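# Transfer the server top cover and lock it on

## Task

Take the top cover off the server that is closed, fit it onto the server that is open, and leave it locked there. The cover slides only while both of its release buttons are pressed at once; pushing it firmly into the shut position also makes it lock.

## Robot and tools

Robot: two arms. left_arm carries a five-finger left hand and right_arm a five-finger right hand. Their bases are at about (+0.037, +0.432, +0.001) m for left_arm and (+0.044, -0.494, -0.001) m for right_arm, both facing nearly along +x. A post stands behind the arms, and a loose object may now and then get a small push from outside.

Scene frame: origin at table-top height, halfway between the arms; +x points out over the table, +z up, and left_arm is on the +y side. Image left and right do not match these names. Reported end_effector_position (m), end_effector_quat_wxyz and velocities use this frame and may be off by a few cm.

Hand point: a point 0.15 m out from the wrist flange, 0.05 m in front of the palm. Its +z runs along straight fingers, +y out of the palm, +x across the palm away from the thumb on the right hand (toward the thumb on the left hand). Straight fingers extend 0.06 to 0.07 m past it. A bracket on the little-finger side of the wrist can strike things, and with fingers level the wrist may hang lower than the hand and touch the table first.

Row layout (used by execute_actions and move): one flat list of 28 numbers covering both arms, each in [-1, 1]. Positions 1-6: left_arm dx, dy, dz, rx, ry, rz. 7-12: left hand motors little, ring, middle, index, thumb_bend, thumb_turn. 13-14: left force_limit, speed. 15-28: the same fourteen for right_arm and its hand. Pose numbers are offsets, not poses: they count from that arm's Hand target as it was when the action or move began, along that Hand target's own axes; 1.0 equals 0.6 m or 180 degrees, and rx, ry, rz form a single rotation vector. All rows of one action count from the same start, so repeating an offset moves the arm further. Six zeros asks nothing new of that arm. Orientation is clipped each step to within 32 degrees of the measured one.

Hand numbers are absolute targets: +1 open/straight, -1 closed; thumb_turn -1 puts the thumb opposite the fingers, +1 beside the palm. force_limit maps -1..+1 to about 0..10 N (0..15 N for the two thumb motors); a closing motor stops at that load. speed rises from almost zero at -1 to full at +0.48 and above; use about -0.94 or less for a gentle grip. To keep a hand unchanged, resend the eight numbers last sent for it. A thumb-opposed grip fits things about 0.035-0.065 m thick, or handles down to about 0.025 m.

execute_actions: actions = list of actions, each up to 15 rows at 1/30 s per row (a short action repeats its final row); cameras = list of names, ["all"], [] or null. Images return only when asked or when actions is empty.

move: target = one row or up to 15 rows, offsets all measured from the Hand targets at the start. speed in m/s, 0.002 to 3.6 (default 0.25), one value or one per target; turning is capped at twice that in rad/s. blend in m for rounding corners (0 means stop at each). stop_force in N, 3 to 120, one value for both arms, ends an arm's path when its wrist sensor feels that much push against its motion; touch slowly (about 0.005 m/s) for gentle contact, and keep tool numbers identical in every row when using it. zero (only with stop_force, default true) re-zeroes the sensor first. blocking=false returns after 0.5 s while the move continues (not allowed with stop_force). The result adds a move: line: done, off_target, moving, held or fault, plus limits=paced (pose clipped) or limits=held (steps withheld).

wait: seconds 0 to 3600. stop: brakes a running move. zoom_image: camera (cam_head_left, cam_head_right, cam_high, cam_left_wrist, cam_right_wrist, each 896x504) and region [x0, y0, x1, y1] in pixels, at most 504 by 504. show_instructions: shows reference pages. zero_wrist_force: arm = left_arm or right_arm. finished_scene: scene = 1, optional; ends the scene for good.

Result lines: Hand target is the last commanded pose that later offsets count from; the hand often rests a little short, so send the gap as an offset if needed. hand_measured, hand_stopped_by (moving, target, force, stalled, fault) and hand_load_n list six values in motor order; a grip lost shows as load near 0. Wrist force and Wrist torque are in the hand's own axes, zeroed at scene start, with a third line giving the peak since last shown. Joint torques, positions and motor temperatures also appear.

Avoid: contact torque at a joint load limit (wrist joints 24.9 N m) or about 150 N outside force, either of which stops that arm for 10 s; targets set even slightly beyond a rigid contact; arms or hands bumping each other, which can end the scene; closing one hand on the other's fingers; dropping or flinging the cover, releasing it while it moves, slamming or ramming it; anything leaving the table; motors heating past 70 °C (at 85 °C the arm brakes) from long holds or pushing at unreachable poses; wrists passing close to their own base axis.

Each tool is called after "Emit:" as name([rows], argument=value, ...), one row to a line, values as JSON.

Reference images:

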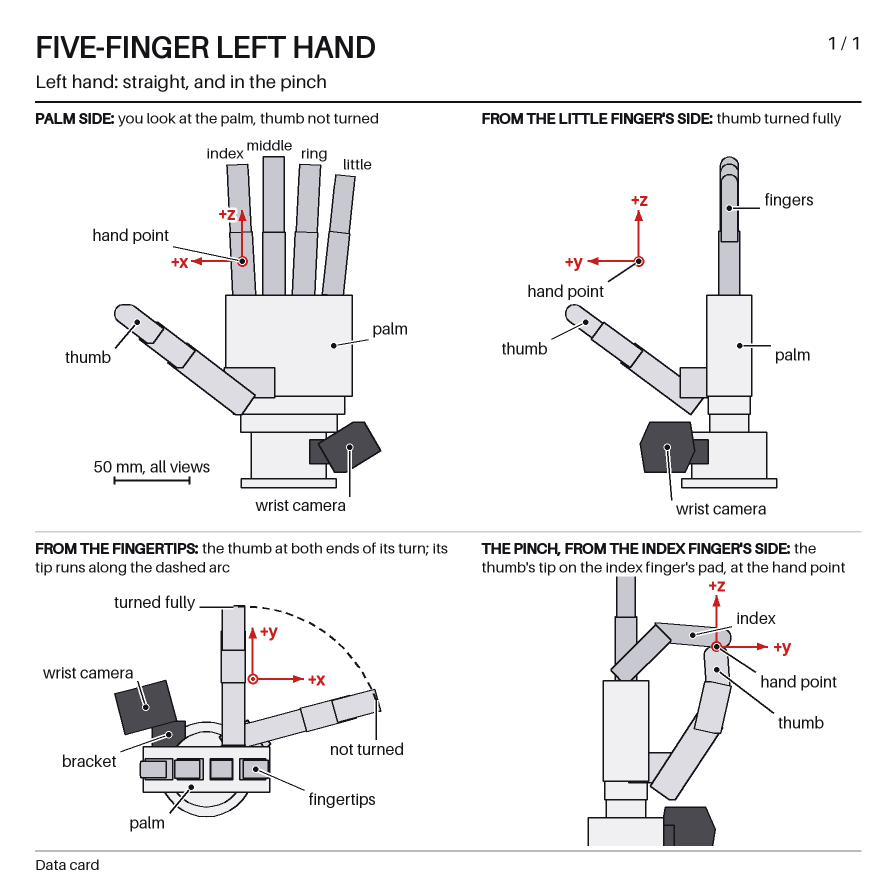

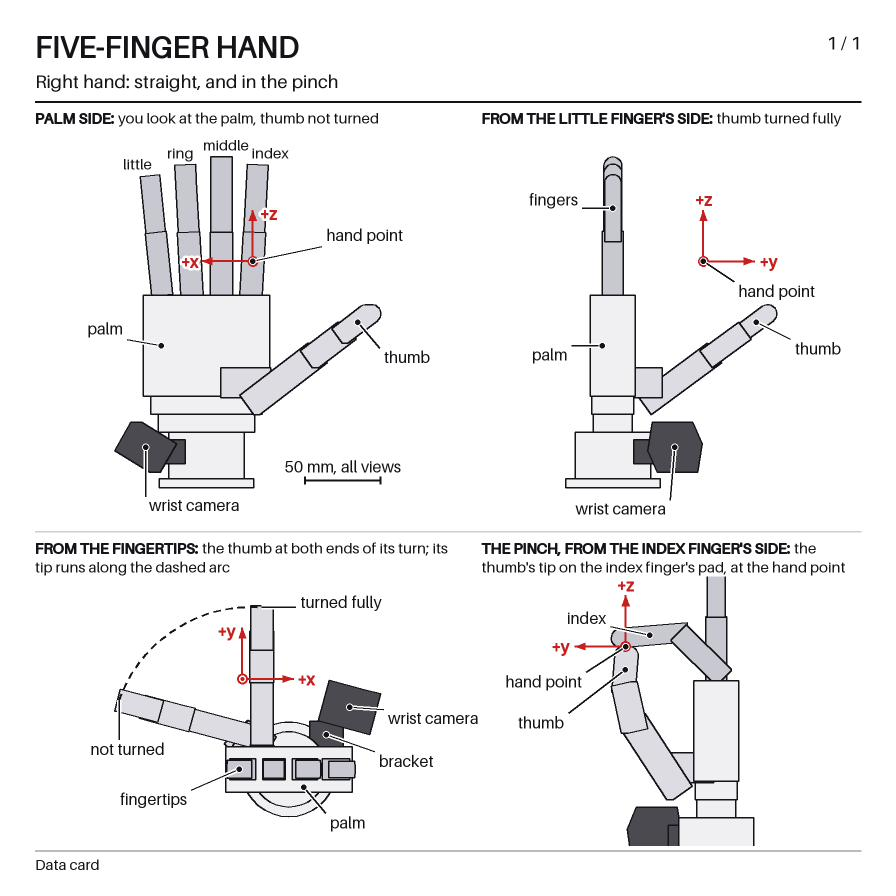

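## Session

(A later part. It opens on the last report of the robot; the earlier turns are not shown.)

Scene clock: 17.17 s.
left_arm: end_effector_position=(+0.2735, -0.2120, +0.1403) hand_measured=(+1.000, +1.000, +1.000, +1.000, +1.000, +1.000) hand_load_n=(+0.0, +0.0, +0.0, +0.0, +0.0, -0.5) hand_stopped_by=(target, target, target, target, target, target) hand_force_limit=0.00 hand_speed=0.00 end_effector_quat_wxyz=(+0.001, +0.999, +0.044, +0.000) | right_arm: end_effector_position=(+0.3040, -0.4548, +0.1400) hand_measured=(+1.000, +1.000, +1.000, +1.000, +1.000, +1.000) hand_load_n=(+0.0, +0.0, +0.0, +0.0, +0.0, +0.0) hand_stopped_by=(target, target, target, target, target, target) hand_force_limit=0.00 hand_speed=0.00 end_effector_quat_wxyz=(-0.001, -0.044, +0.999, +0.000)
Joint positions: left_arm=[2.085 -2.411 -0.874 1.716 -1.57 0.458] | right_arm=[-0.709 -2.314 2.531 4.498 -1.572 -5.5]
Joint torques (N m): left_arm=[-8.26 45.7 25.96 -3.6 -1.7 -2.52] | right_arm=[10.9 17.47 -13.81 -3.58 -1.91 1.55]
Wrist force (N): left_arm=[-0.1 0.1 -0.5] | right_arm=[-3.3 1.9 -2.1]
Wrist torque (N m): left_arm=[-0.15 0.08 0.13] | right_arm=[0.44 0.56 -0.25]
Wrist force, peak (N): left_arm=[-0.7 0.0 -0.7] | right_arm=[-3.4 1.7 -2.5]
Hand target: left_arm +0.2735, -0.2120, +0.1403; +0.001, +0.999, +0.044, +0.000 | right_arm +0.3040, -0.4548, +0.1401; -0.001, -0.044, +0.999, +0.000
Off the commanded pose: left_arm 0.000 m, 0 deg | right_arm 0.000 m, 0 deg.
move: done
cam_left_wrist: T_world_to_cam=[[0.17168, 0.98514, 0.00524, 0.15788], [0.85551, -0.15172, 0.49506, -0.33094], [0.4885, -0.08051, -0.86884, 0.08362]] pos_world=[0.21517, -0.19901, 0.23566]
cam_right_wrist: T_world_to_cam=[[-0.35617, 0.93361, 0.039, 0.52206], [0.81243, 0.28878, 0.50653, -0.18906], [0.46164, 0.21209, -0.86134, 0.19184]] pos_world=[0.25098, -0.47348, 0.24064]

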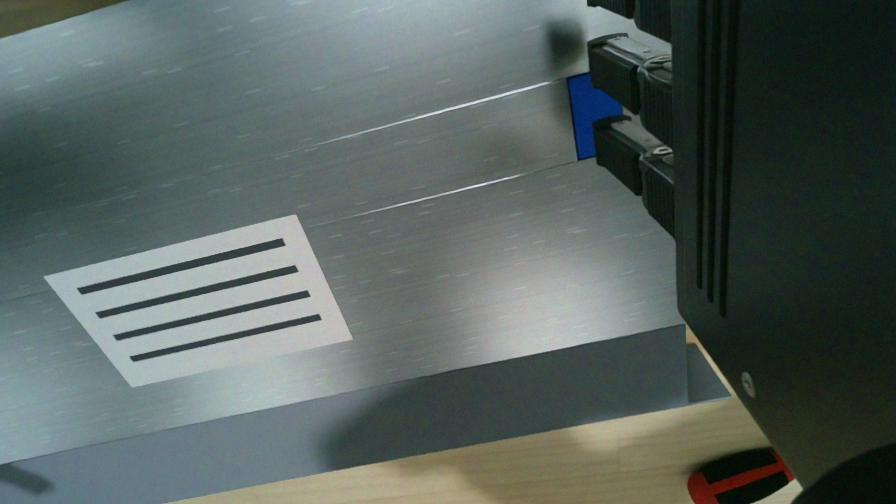

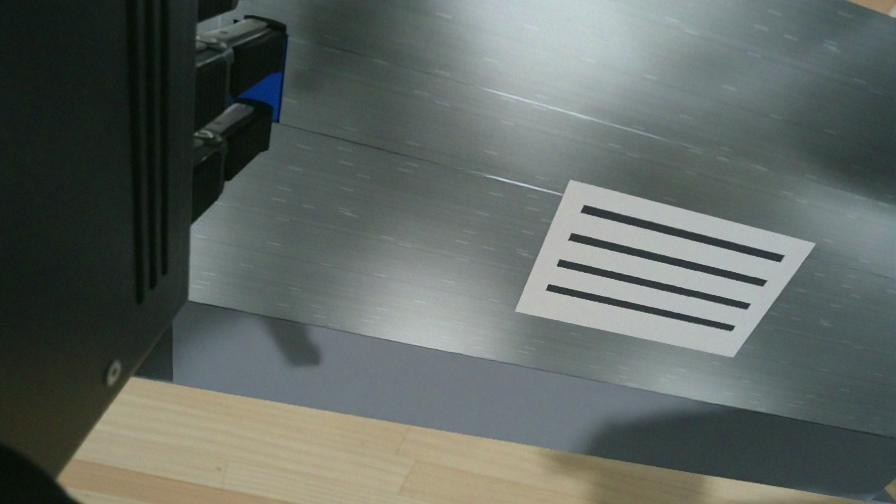

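Emit:
move([
  [0.0008,-0.0055,0.025,0,0,0,1,1,1,1,1,1,0,0,0.0133,-0.0125,0.025,0,0,0,1,1,1,1,1,1,0,0],
], cameras=["cam_left_wrist","cam_right_wrist"], speed=0.05)

Emit:
zoom_image(camera="cam_right_wrist", region=[190, 0, 350, 200])

Emit:
zoom_image(camera="cam_left_wrist", region=[540, 0, 700, 200])

Scene clock: 19.47 s.
left_arm: end_effector_position=(+0.2737, -0.2087, +0.1254) hand_measured=(+1.000, +1.000, +1.000, +1.000, +1.000, +1.000) hand_load_n=(+0.0, +0.0, +0.0, +0.0, +0.0, +0.0) hand_stopped_by=(target, target, target, target, target, target) hand_force_limit=0.00 hand_speed=0.00 end_effector_quat_wxyz=(+0.001, +0.999, +0.044, +0.000) | right_arm: end_effector_position=(+0.2967, -0.4629, +0.1252) hand_measured=(+1.000, +1.000, +1.000, +1.000, +1.000, +1.000) hand_load_n=(+0.0, +0.0, +0.0, +0.0, +0.0, +0.0) hand_stopped_by=(target, target, target, target, target, target) hand_force_limit=0.00 hand_speed=0.00 end_effector_quat_wxyz=(-0.001, -0.044, +0.999, +0.000)
Joint positions: left_arm=[2.088 -2.409 -0.916 1.756 -1.57 0.461] | right_arm=[-0.766 -2.331 2.574 4.472 -1.573 -5.557]
Joint torques (N m): left_arm=[12.33 59.59 5.59 -1.36 -0.18 2.6] | right_arm=[-8.28 -2.79 -12.13 -3.77 2.19 -1.73]
Wrist force (N): left_arm=[-0.3 0.4 -0.5] | right_arm=[-2.9 1.8 -2.1]
Wrist torque (N m): left_arm=[-0.12 0.10 0.02] | right_arm=[0.43 0.52 -0.10]
Wrist force, peak (N): left_arm=[-0.6 0.3 -0.9] | right_arm=[-3.3 2.2 -2.5]
Hand target: left_arm +0.2737, -0.2087, +0.1253; +0.001, +0.999, +0.044, +0.000 | right_arm +0.2967, -0.4629, +0.1251; -0.001, -0.044, +0.999, +0.000
Off the commanded pose: left_arm 0.000 m, 0 deg | right_arm 0.000 m, 0 deg.
move: done
cam_left_wrist: T_world_to_cam=[[0.17169, 0.98514, 0.00525, 0.15466], [0.85551, -0.15174, 0.49506, -0.32319], [0.4885, -0.08051, -0.86884, 0.07076]] pos_world=[0.21537, -0.19571, 0.22066]
cam_right_wrist: T_world_to_cam=[[-0.35609, 0.93364, 0.03893, 0.52761], [0.81245, 0.28875, 0.5065, -0.17326], [0.46165, 0.21199, -0.86136, 0.18404]] pos_world=[0.24368, -0.48158, 0.22574]

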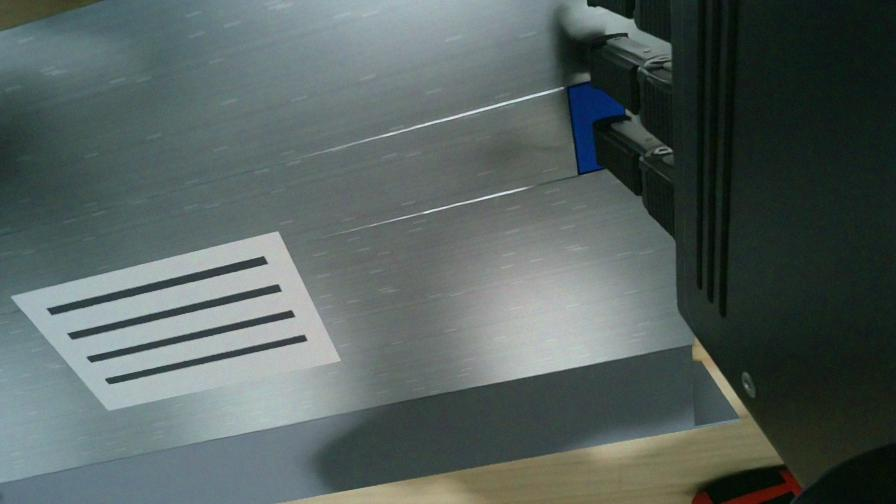

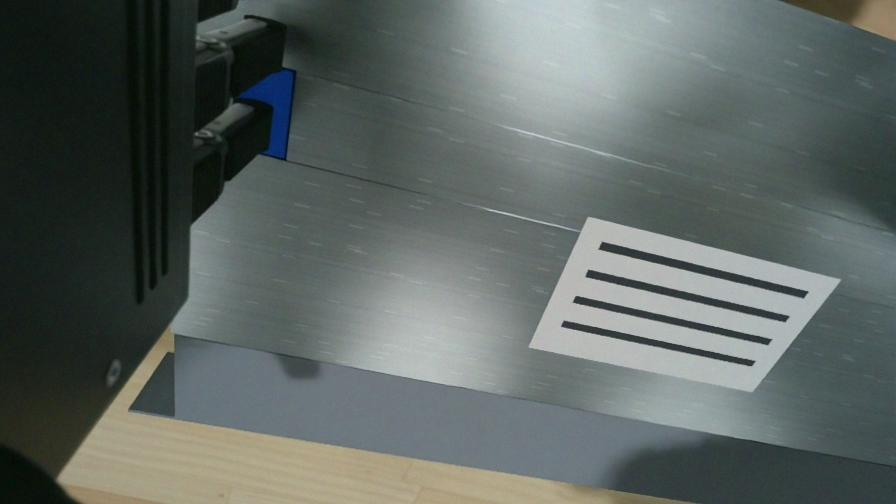

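Scaled by 2.520.

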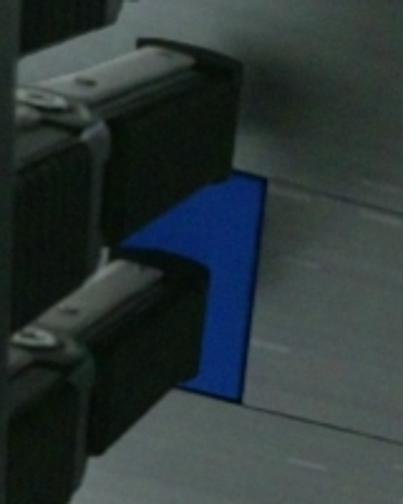

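Scaled by 2.520.

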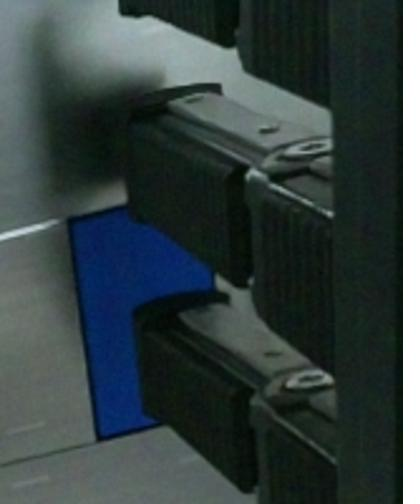

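Emit:
move([
  [0,0,0.01,0,0,0,-1,-1,-1,1,1,1,0,0,0,0,0.01,0,0,0,-1,-1,-1,1,1,1,0,0],
], speed=0.03)

Emit:
move([
  [0,0,0.035,0,0,0,-1,-1,-1,1,1,1,0,0,0,0,0.035,0,0,0,-1,-1,-1,1,1,1,0,0],
], speed=0.006, stop_force=8, cameras=["cam_left_wrist","cam_right_wrist"])

Scene clock: 20.90 s.
left_arm: end_effector_position=(+0.2737, -0.2087, +0.1193) hand_measured=(-1.000, -1.000, -1.000, +1.000, +1.000, +1.000) hand_load_n=(+0.0, +0.0, +0.0, +0.0, +0.0, +0.0) hand_stopped_by=(target, target, target, target, target, target) hand_force_limit=0.00 hand_speed=0.00 end_effector_quat_wxyz=(+0.001, +0.999, +0.044, +0.000) | right_arm: end_effector_position=(+0.2967, -0.4630, +0.1191) hand_measured=(-1.000, -1.000, -1.000, +1.000, +1.000, +1.000) hand_load_n=(+0.0, +0.0, +0.0, +0.0, +0.0, +0.0) hand_stopped_by=(target, target, target, target, target, target) hand_force_limit=0.00 hand_speed=0.00 end_effector_quat_wxyz=(-0.001, -0.044, +0.999, +0.000)
Joint positions: left_arm=[2.088 -2.413 -0.926 1.769 -1.57 0.461] | right_arm=[-0.766 -2.324 2.588 4.451 -1.572 -5.558]
Joint torques (N m): left_arm=[10.91 46.61 5.5 -1.14 2.17 1.84] | right_arm=[9.55 18.06 -11.35 -3.67 1.13 1.24]
Wrist force (N): left_arm=[-0.1 0.4 -0.1] | right_arm=[-3.3 1.8 -2.2]
Wrist torque (N m): left_arm=[-0.14 0.09 0.02] | right_arm=[0.44 0.58 -0.13]
Wrist force, peak (N): left_arm=[-0.7 0.2 -0.6] | right_arm=[-3.4 2.0 -2.4]
Hand target: left_arm +0.2737, -0.2087, +0.1193; +0.001, +0.999, +0.044, +0.000 | right_arm +0.2966, -0.4629, +0.1191; -0.001, -0.044, +0.999, +0.000
Off the commanded pose: left_arm 0.000 m, 0 deg | right_arm 0.000 m, 0 deg.
move: done

Scene clock: 24.00 s.
left_arm: end_effector_position=(+0.2737, -0.2087, +0.1110) hand_measured=(-1.000, -1.000, -1.000, +1.000, +1.000, +1.000) hand_load_n=(+0.0, +0.0, +0.0, +0.0, +0.0, +0.0) hand_stopped_by=(target, target, target, target, target, target) hand_force_limit=0.00 hand_speed=0.00 end_effector_quat_wxyz=(+0.001, +0.999, +0.044, +0.000) | right_arm: end_effector_position=(+0.2966, -0.4629, +0.1078) hand_measured=(-1.000, -1.000, -1.000, +1.000, +1.000, +1.000) hand_load_n=(+0.0, +0.0, +0.0, +0.0, +0.0, +0.0) hand_stopped_by=(target, target, target, target, target, target) hand_force_limit=0.00 hand_speed=0.00 end_effector_quat_wxyz=(-0.001, -0.044, +0.999, +0.000)
Joint positions: left_arm=[2.088 -2.418 -0.938 1.787 -1.57 0.461] | right_arm=[-0.766 -2.31 2.615 4.41 -1.572 -5.558]
Joint torques (N m): left_arm=[1.98 53.31 25.31 -3.29 1.85 -0.44] | right_arm=[-6.43 -1.54 -32.51 -0.03 -1.51 -1.51]
Wrist force (N): left_arm=[-0.2 0.1 -7.6] | right_arm=[-2.7 2.0 -8.7]
Wrist torque (N m): left_arm=[0.28 0.06 0.03] | right_arm=[0.86 0.63 -0.09]
Wrist force, peak (N): left_arm=[0.0 -0.3 -8.9] | right_arm=[-4.2 1.4 -10.4]
Hand target: left_arm +0.2737, -0.2087, +0.1110; +0.001, +0.999, +0.044, +0.000 (not the last commanded pose) | right_arm +0.2966, -0.4629, +0.1078; -0.001, -0.044, +0.999, +0.000 (not the last commanded pose)
Off the commanded pose: left_arm 0.013 m, 0 deg | right_arm 0.010 m, 0 deg.
move: contact (left_arm, right_arm)
cam_left_wrist: T_world_to_cam=[[0.17168, 0.98514, 0.00524, 0.15474], [0.85551, -0.15172, 0.49506, -0.31605], [0.4885, -0.08051, -0.86884, 0.05824]] pos_world=[0.21537, -0.19571, 0.20626]
cam_right_wrist: T_world_to_cam=[[-0.35615, 0.93362, 0.03897, 0.52825], [0.81239, 0.28876, 0.5066, -0.16436], [0.46172, 0.21208, -0.8613, 0.16912]] pos_world=[0.24358, -0.48158, 0.20834]

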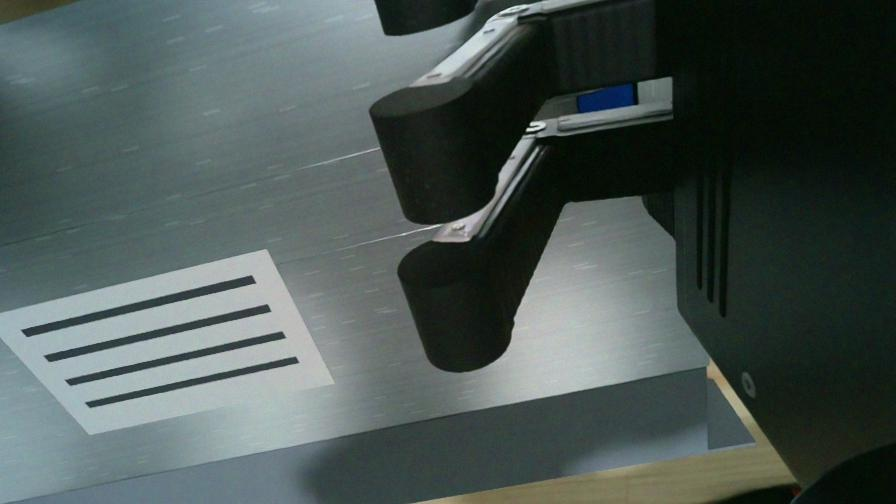

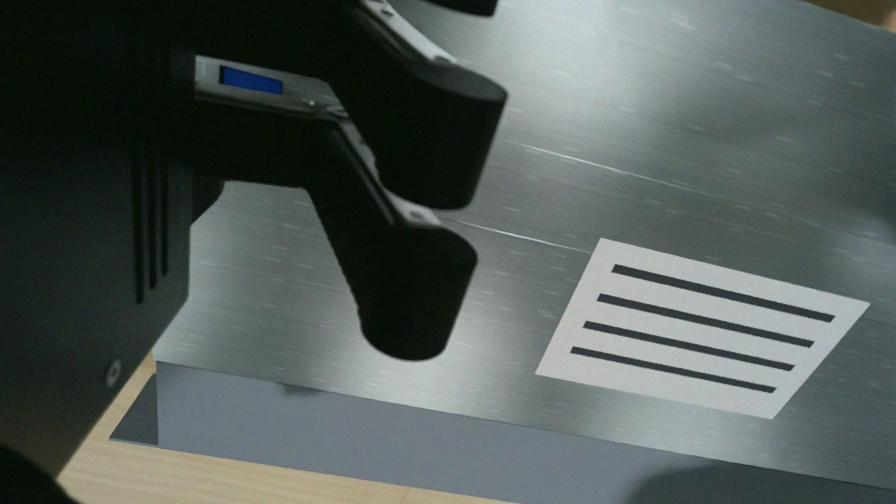

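Emit:
zoom_image(camera="cam_left_wrist", region=[540, 50, 720, 230])

Emit:
zoom_image(camera="cam_right_wrist", region=[180, 40, 360, 220])

Scaled by 2.800.

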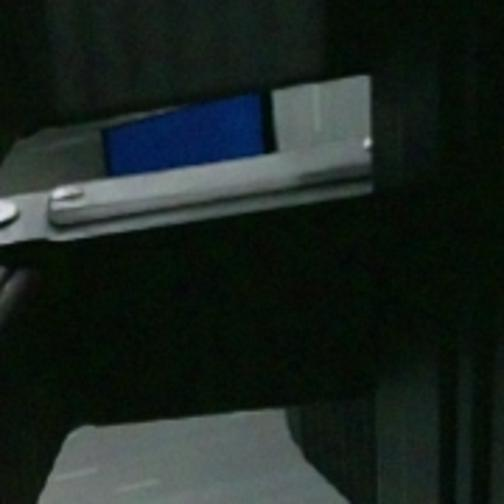

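Scaled by 2.800.

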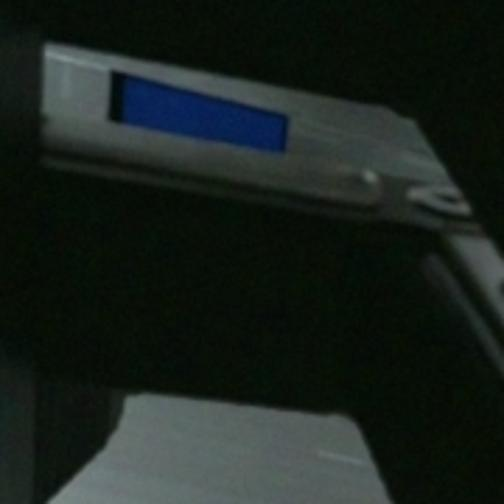

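Emit:
move([
  [0,0,0.02,0,0,0,-1,-1,-1,1,1,1,0,0,0,0,0.02,0,0,0,-1,-1,-1,1,1,1,0,0],
], speed=0.004, stop_force=14, zero=false, cameras=["cam_left_wrist","cam_right_wrist"])

Emit:
zoom_image(camera="cam_left_wrist", region=[540, 50, 720, 230])

Emit:
zoom_image(camera="cam_right_wrist", region=[180, 40, 360, 220])

Scene clock: 26.67 s.
left_arm: end_effector_position=(+0.2737, -0.2087, +0.1068) hand_measured=(-1.000, -1.000, -1.000, +1.000, +1.000, +1.000) hand_load_n=(+0.0, +0.0, +0.5, +0.0, +0.0, +0.0) hand_stopped_by=(target, target, target, target, target, target) hand_force_limit=0.00 hand_speed=0.00 end_effector_quat_wxyz=(+0.001, +0.999, +0.044, +0.000) | right_arm: end_effector_position=(+0.2966, -0.4629, +0.1034) hand_measured=(-1.000, -1.000, -1.000, +1.000, +1.000, +1.000) hand_load_n=(+0.0, +0.0, +0.0, +0.0, -0.5, +0.0) hand_stopped_by=(target, target, target, target, target, target) hand_force_limit=0.00 hand_speed=0.00 end_effector_quat_wxyz=(-0.001, -0.044, +0.999, +0.000)
Joint positions: left_arm=[2.088 -2.42 -0.944 1.795 -1.57 0.461] | right_arm=[-0.766 -2.304 2.625 4.393 -1.572 -5.558]
Joint torques (N m): left_arm=[1.99 45.78 20.66 -2.61 1.8 -0.76] | right_arm=[-7.81 0.04 -28.96 -0.02 -0.96 -1.46]
Wrist force (N): left_arm=[0.5 -0.1 -16.9] | right_arm=[-2.1 1.9 -16.7]
Wrist torque (N m): left_arm=[0.82 -0.11 0.07] | right_arm=[1.34 0.78 -0.05]
Wrist force, peak (N): left_arm=[-0.2 -0.5 -17.8] | right_arm=[-2.9 1.7 -21.4]
Hand target: left_arm +0.2737, -0.2088, +0.1068; +0.001, +0.999, +0.044, +0.000 (not the last commanded pose) | right_arm +0.2966, -0.4629, +0.1034; -0.001, -0.044, +0.999, +0.000 (not the last commanded pose)
Off the commanded pose: left_arm 0.008 m, 0 deg | right_arm 0.008 m, 0 deg.
move: contact (left_arm, right_arm)
cam_left_wrist: T_world_to_cam=[[0.17168, 0.98514, 0.00524, 0.15477], [0.85551, -0.15172, 0.49506, -0.31398], [0.4885, -0.08051, -0.86884, 0.05459]] pos_world=[0.21537, -0.19571, 0.20206]
cam_right_wrist: T_world_to_cam=[[-0.35615, 0.93362, 0.03897, 0.52842], [0.81239, 0.28876, 0.5066, -0.16213], [0.46172, 0.21208, -0.8613, 0.16533]] pos_world=[0.24358, -0.48158, 0.20394]

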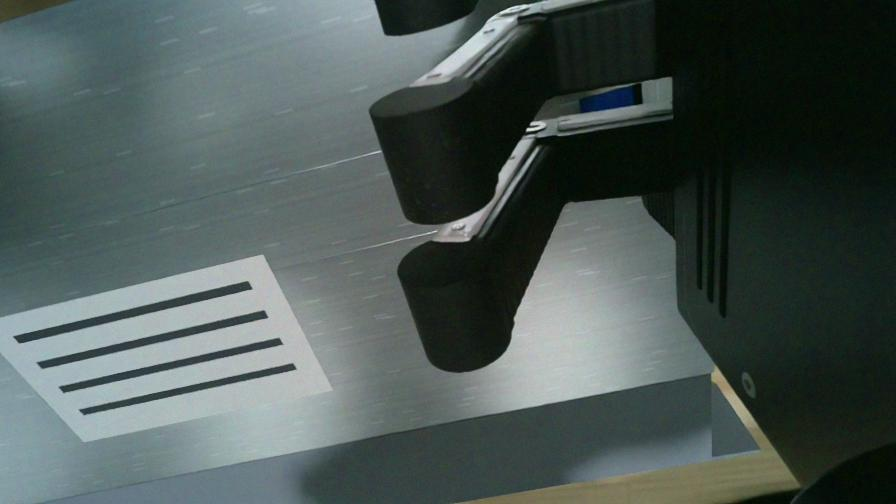

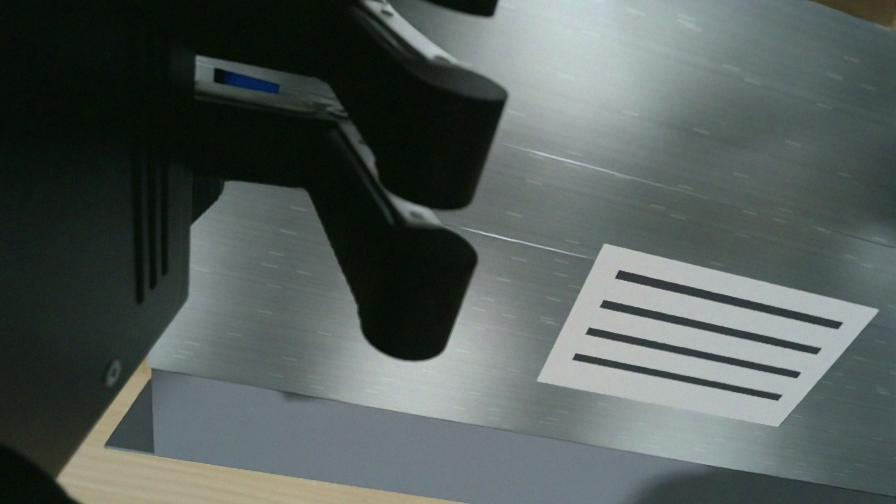

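Scaled by 2.800.

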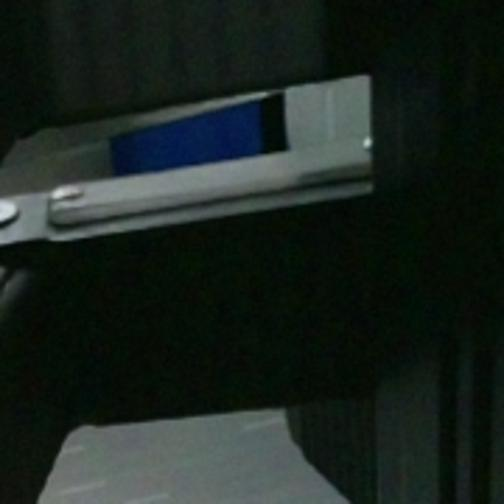

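Scaled by 2.800.

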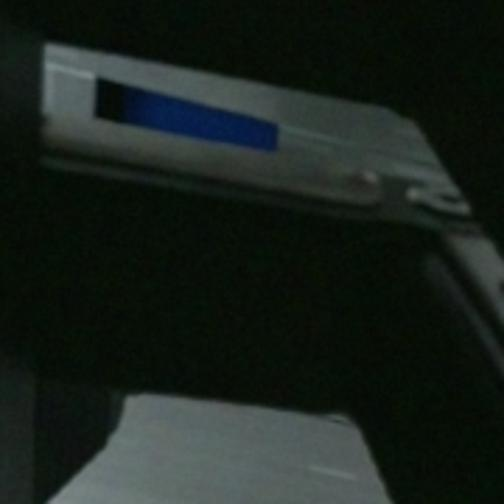

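Emit:
move([
  [-0.025,0,0,0,0,0,-1,-1,-1,1,1,1,0,0,0.025,0,0,0,0,0,-1,-1,-1,1,1,1,0,0],
], speed=0.01, stop_force=15, cameras=["cam_left_wrist","cam_right_wrist"])

Scene clock: 29.27 s.
left_arm: end_effector_position=(+0.2588, -0.2101, +0.1068) hand_measured=(-1.000, -1.000, -1.000, +1.000, +1.000, +1.000) hand_load_n=(+0.0, +0.0, +0.0, -0.5, +0.0, +0.0) hand_stopped_by=(target, target, target, target, target, target) hand_force_limit=0.00 hand_speed=0.00 end_effector_quat_wxyz=(+0.001, +0.999, +0.044, +0.000) | right_arm: end_effector_position=(+0.2817, -0.4642, +0.1034) hand_measured=(-1.000, -1.000, -1.000, +1.000, +1.000, +1.000) hand_load_n=(+0.0, +0.0, +0.0, +0.0, +0.0, +0.0) hand_stopped_by=(target, target, target, target, target, target) hand_force_limit=0.00 hand_speed=0.00 end_effector_quat_wxyz=(-0.001, -0.044, +0.999, +0.000)
Joint positions: left_arm=[2.066 -2.41 -0.963 1.804 -1.57 0.439] | right_arm=[-0.831 -2.388 2.643 4.46 -1.573 -5.623]
Joint torques (N m): left_arm=[-12.63 48.74 0.79 -0.61 0.55 -2.83] | right_arm=[-9.28 2.64 -4.53 2.15 -0.93 -1.72]
Wrist force (N): left_arm=[7.7 0.2 -14.6] | right_arm=[-16.3 2.0 -12.6]
Wrist torque (N m): left_arm=[0.70 0.18 0.58] | right_arm=[1.12 0.19 -0.89]
Wrist force, peak (N): left_arm=[8.8 0.2 -14.7] | right_arm=[-16.8 2.0 -12.8]
Hand target: left_arm +0.2588, -0.2101, +0.1068; +0.001, +0.999, +0.044, +0.000 | right_arm +0.2816, -0.4642, +0.1034; -0.001, -0.044, +0.999, +0.000
Off the commanded pose: left_arm 0.000 m, 0 deg | right_arm 0.000 m, 0 deg.
move: done
cam_left_wrist: T_world_to_cam=[[0.17168, 0.98514, 0.00524, 0.15862], [0.85551, -0.15172, 0.49506, -0.30134], [0.4885, -0.08051, -0.86884, 0.06182]] pos_world=[0.20037, -0.19701, 0.20206]
cam_right_wrist: T_world_to_cam=[[-0.35615, 0.93362, 0.03897, 0.52433], [0.81239, 0.28876, 0.5066, -0.14965], [0.46172, 0.21208, -0.8613, 0.17248]] pos_world=[0.22868, -0.48289, 0.20394]

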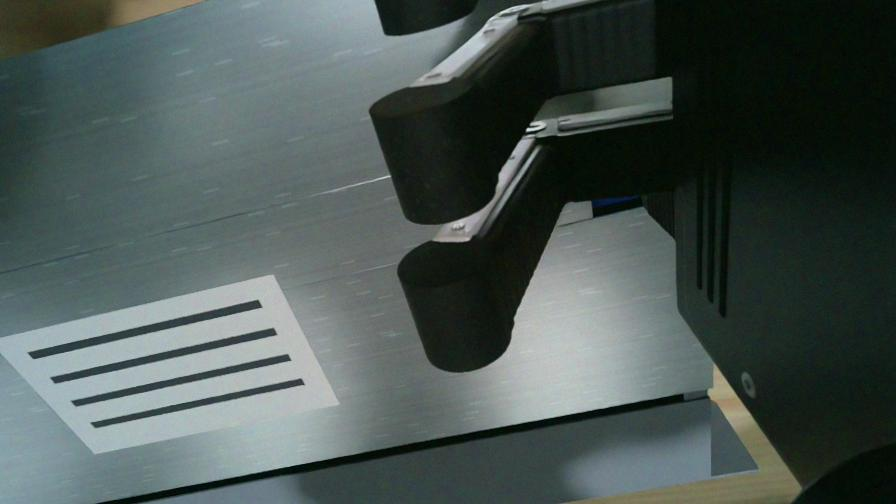

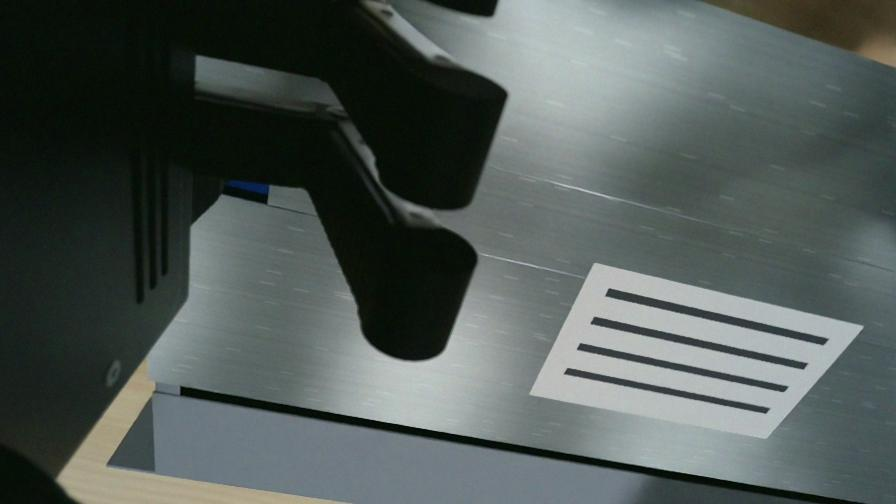

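Emit:
move([
  [-0.03,0,0,0,0,0,-1,-1,-1,1,1,1,0,0,0.03,0,0,0,0,0,-1,-1,-1,1,1,1,0,0],
], speed=0.01, stop_force=15, cameras=["cam_left_wrist","cam_right_wrist"])

Scene clock: 31.60 s.
left_arm: end_effector_position=(+0.2491, -0.2109, +0.1068) hand_measured=(-1.000, -1.000, -1.000, +1.000, +1.000, +1.000) hand_load_n=(+0.0, +0.0, +0.0, -1.0, +0.0, +0.0) hand_stopped_by=(target, target, target, target, target, target) hand_force_limit=0.00 hand_speed=0.00 end_effector_quat_wxyz=(+0.001, +0.999, +0.044, +0.000) | right_arm: end_effector_position=(+0.2732, -0.4650, +0.1034) hand_measured=(-1.000, -1.000, -1.000, +1.000, +1.000, +1.000) hand_load_n=(+0.0, +0.0, +0.0, +0.0, +0.0, +0.0) hand_stopped_by=(target, target, target, target, target, target) hand_force_limit=0.00 hand_speed=0.00 end_effector_quat_wxyz=(-0.001, -0.044, +0.999, +0.000)
Joint positions: left_arm=[2.051 -2.404 -0.973 1.809 -1.57 0.424] | right_arm=[-0.872 -2.439 2.651 4.502 -1.573 -5.664]
Joint torques (N m): left_arm=[-0.12 35.57 20.04 -5.14 7.56 2.58] | right_arm=[9.48 26.99 -22.76 2.02 -8.45 1.66]
Wrist force (N): left_arm=[21.5 0.5 -14.0] | right_arm=[-27.9 1.6 -17.2]
Wrist torque (N m): left_arm=[0.69 1.16 1.34] | right_arm=[1.33 -0.73 -1.75]
Wrist force, peak (N): left_arm=[25.9 0.1 -13.5] | right_arm=[-35.8 1.4 -16.3]
Hand target: left_arm +0.2491, -0.2109, +0.1068; +0.001, +0.999, +0.044, +0.000 (not the last commanded pose) | right_arm +0.2732, -0.4650, +0.1034; -0.001, -0.044, +0.999, +0.000 (not the last commanded pose)
Off the commanded pose: left_arm 0.008 m, 0 deg | right_arm 0.010 m, 0 deg.
move: contact (left_arm, right_arm)
cam_left_wrist: T_world_to_cam=[[0.1716, 0.98515, 0.00522, 0.1612], [0.85548, -0.15163, 0.49514, -0.29317], [0.48858, -0.0805, -0.8688, 0.06646]] pos_world=[0.19067, -0.19791, 0.20206]
cam_right_wrist: T_world_to_cam=[[-0.35619, 0.93361, 0.03866, 0.52211], [0.8124, 0.28897, 0.50646, -0.14244], [0.46166, 0.2118, -0.8614, 0.17656]] pos_world=[0.22018, -0.48368, 0.20404]

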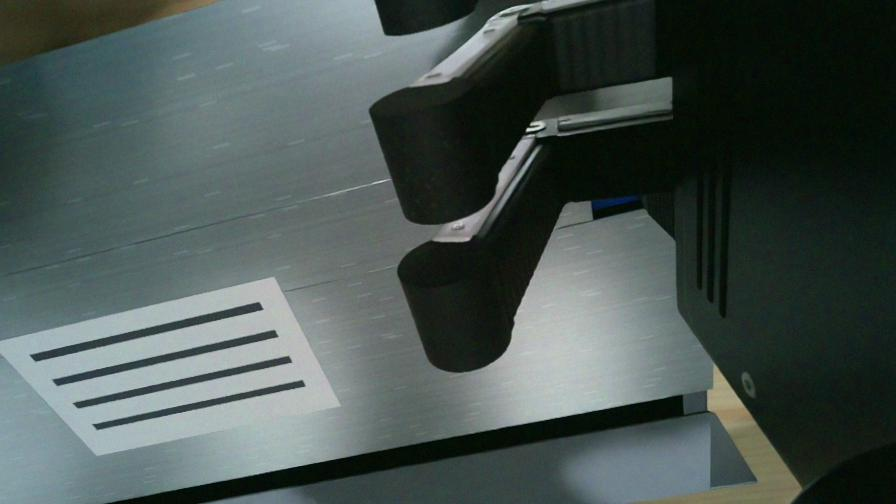

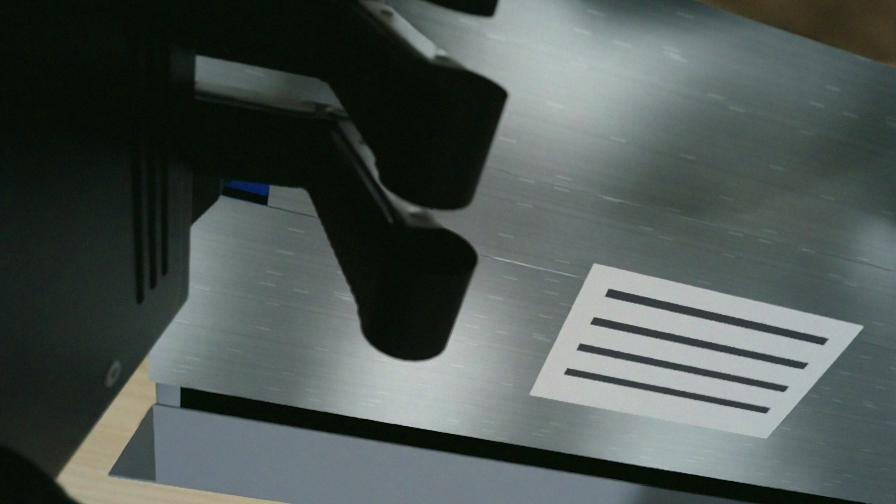

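Emit:
move([
  [0.0025,0,0,0,0,0,-1,-1,-1,1,1,1,0,0,-0.0025,0,0,0,0,0,-1,-1,-1,1,1,1,0,0],
  [0.0025,0,-0.09,0,0,0,-1,-1,-1,1,1,1,0,0,-0.0025,0,-0.09,0,0,0,-1,-1,-1,1,1,1,0,0],
  [0.0025,0,-0.09,0,0,0,1,1,1,1,1,1,0,0,-0.0025,0,-0.09,0,0,0,1,1,1,1,1,1,0,0],
], speed=[0.01,0.06,0.06], cameras=["all"])

Scene clock: 34.53 s.
left_arm: end_effector_position=(+0.2506, -0.2107, +0.1608) hand_measured=(+1.000, +1.000, +1.000, +1.000, +1.000, +1.000) hand_load_n=(+0.0, +0.0, +0.0, +0.0, +0.0, +0.0) hand_stopped_by=(target, target, target, target, target, target) hand_force_limit=0.00 hand_speed=0.00 end_effector_quat_wxyz=(+0.001, +0.999, +0.044, +0.000) | right_arm: end_effector_position=(+0.2749, -0.4649, +0.1574) hand_measured=(+1.000, +1.000, +1.000, +1.000, +1.000, +1.000) hand_load_n=(+0.0, +0.0, +0.0, +0.0, +0.0, +0.0) hand_stopped_by=(target, target, target, target, target, target) hand_force_limit=0.00 hand_speed=0.00 end_effector_quat_wxyz=(-0.001, -0.044, +0.999, +0.000)
Joint positions: left_arm=[2.053 -2.377 -0.883 1.691 -1.57 0.426] | right_arm=[-0.864 -2.462 2.516 4.661 -1.573 -5.656]
Joint torques (N m): left_arm=[6.67 56.38 25.85 -4.01 -1.86 -1.22] | right_arm=[-8.94 1.77 -36.96 -1.04 1.94 -1.6]
Wrist force (N): left_arm=[-0.4 0.0 -0.6] | right_arm=[-3.2 1.9 -1.8]
Wrist torque (N m): left_arm=[-0.18 0.14 0.02] | right_arm=[0.43 0.55 -0.12]
Wrist force, peak (N): left_arm=[21.4 0.3 -14.6] | right_arm=[-28.0 1.7 -17.6]
Hand target: left_arm +0.2506, -0.2107, +0.1608; +0.001, +0.999, +0.044, +0.000 | right_arm +0.2749, -0.4649, +0.1574; -0.001, -0.044, +0.999, +0.000
Off the commanded pose: left_arm 0.000 m, 0 deg | right_arm 0.000 m, 0 deg.
move: done
cam_left_wrist: T_world_to_cam=[[0.17159, 0.98515, 0.00523, 0.16036], [0.85541, -0.15163, 0.49525, -0.32116], [0.48869, -0.0805, -0.86873, 0.11263]] pos_world=[0.19217, -0.19761, 0.25606]
cam_right_wrist: T_world_to_cam=[[-0.35619, 0.93361, 0.03866, 0.52053], [0.8124, 0.28897, 0.50646, -0.1712], [0.46166, 0.2118, -0.8614, 0.22227]] pos_world=[0.22188, -0.48358, 0.25804]

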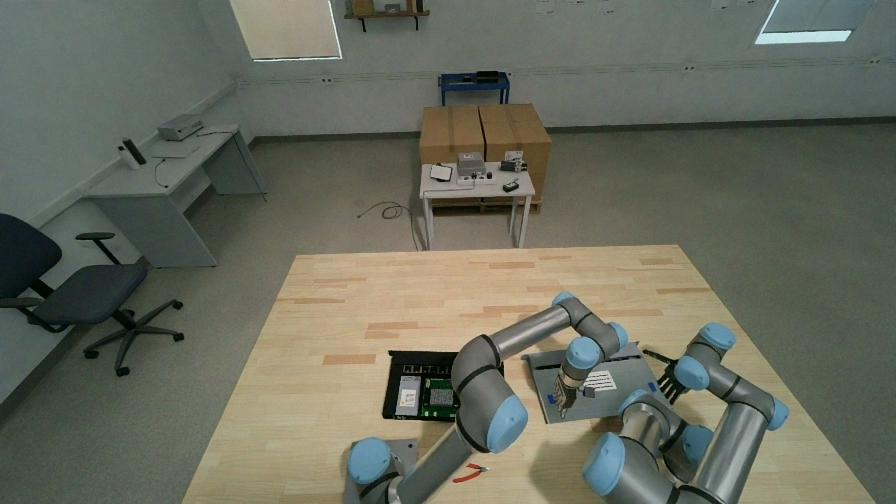

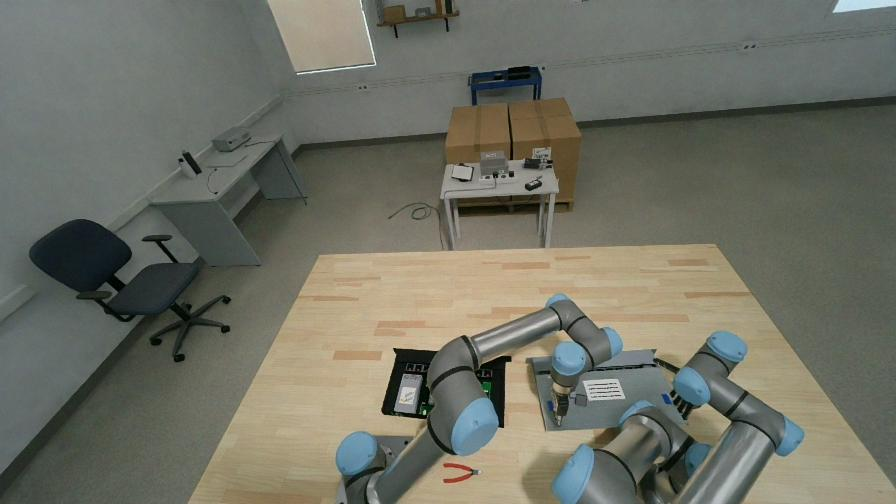

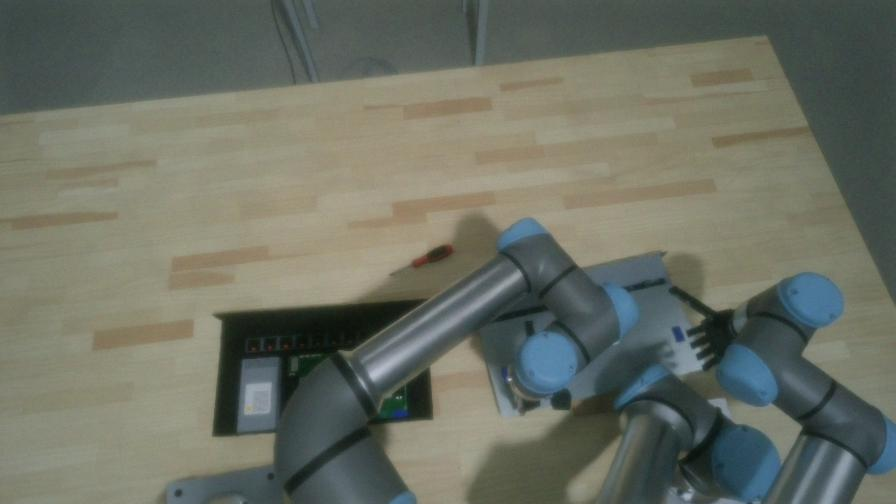

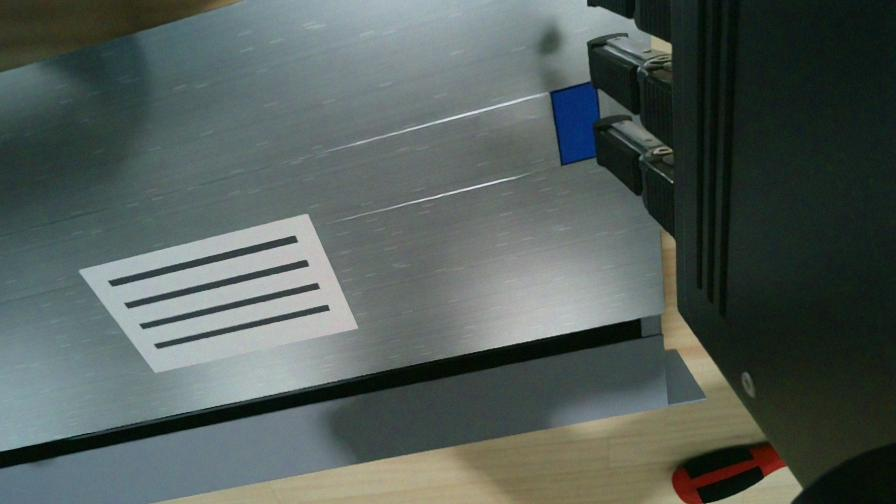

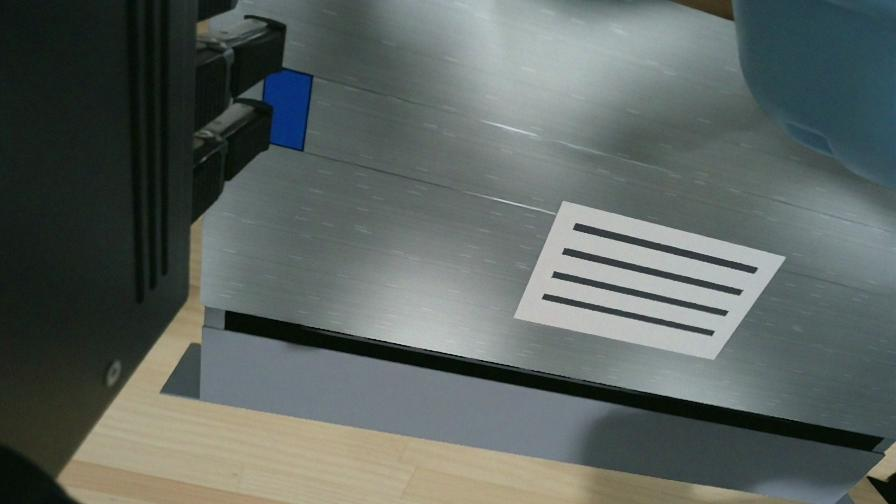

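Emit:
move([
  [0,0.05,0.05,0,0,0.0024,1,1,1,1,1,1,0,0,0,0.05,0.0433,0,0,0.0024,1,1,1,1,1,1,0,0],
], speed=0.08)

Emit:
move([
  [0,0,0.035,0,0,0,1,1,1,1,1,1,0,0,0,0,0.035,0,0,0,1,1,1,1,1,1,0,0],
], speed=0.006, stop_force=4)

Scene clock: 37.47 s.
left_arm: end_effector_position=(+0.2532, -0.2406, +0.1309) hand_measured=(+1.000, +1.000, +1.000, +1.000, +1.000, +1.000) hand_load_n=(+0.0, +0.0, +0.0, +0.0, -0.5, +0.0) hand_stopped_by=(target, target, target, target, target, target) hand_force_limit=0.00 hand_speed=0.00 end_effector_quat_wxyz=(+0.001, +0.999, +0.040, +0.000) | right_arm: end_effector_position=(+0.2722, -0.4351, +0.1315) hand_measured=(+1.000, +1.000, +1.000, +1.000, +1.000, +1.000) hand_load_n=(+0.0, +0.0, +0.0, +0.0, +0.0, +0.0) hand_stopped_by=(target, target, target, target, target, target) hand_force_limit=0.00 hand_speed=0.00 end_effector_quat_wxyz=(-0.001, -0.040, +0.999, +0.000)
Joint positions: left_arm=[2.034 -2.483 -0.766 1.68 -1.57 0.415] | right_arm=[-0.744 -2.487 2.586 4.615 -1.573 -5.529]
Joint torques (N m): left_arm=[-8.49 48 26.59 -3.83 -1.94 -2.59] | right_arm=[10.5 21.67 -12.56 -3.82 -2.19 1.61]
Wrist force (N): left_arm=[-0.8 0.4 -1.0] | right_arm=[-2.8 1.8 -2.2]
Wrist torque (N m): left_arm=[-0.09 0.19 0.09] | right_arm=[0.43 0.50 -0.23]
Wrist force, peak (N): left_arm=[-0.6 -0.1 -1.5] | right_arm=[-3.1 2.1 -2.5]
Hand target: left_arm +0.2532, -0.2406, +0.1309; +0.001, +0.999, +0.040, +0.000 | right_arm +0.2722, -0.4350, +0.1315; -0.001, -0.040, +0.999, +0.000
Off the commanded pose: left_arm 0.000 m, 0 deg | right_arm 0.000 m, 0 deg.
move: done

Scene clock: 41.50 s.
left_arm: end_effector_position=(+0.2532, -0.2407, +0.1183) hand_measured=(+1.000, +1.000, +1.000, +1.000, +1.000, +1.000) hand_load_n=(+0.0, +0.0, +0.0, +0.0, +0.0, -0.5) hand_stopped_by=(target, target, target, target, target, target) hand_force_limit=0.00 hand_speed=0.00 end_effector_quat_wxyz=(+0.001, +0.999, +0.040, +0.000) | right_arm: end_effector_position=(+0.2721, -0.4350, +0.1147) hand_measured=(+1.000, +1.000, +1.000, +1.000, +1.000, +1.000) hand_load_n=(+0.0, +0.0, +0.0, +0.0, -0.5, +0.0) hand_stopped_by=(target, target, target, target, target, target) hand_force_limit=0.00 hand_speed=0.00 end_effector_quat_wxyz=(-0.001, -0.040, +0.999, +0.000)
Joint positions: left_arm=[2.034 -2.489 -0.788 1.707 -1.57 0.415] | right_arm=[-0.744 -2.477 2.628 4.564 -1.573 -5.529]
Joint torques (N m): left_arm=[-9.35 54.27 26.01 -3.5 -1.28 -2.61] | right_arm=[-7.75 3.17 -33.91 -0.77 -0.43 -1.06]
Wrist force (N): left_arm=[0.0 0.3 -7.2] | right_arm=[-3.0 1.9 -6.9]
Wrist torque (N m): left_arm=[0.27 -0.03 0.13] | right_arm=[0.74 0.69 -0.23]
Wrist force, peak (N): left_arm=[0.2 0.2 -10.2] | right_arm=[-3.3 1.8 -13.4]
Hand target: left_arm +0.2532, -0.2407, +0.1183; +0.001, +0.999, +0.040, +0.000 (not the last commanded pose) | right_arm +0.2721, -0.4350, +0.1147; -0.001, -0.040, +0.999, +0.000 (not the last commanded pose)
Off the commanded pose: left_arm 0.008 m, 0 deg | right_arm 0.004 m, 0 deg.
move: contact (left_arm, right_arm)


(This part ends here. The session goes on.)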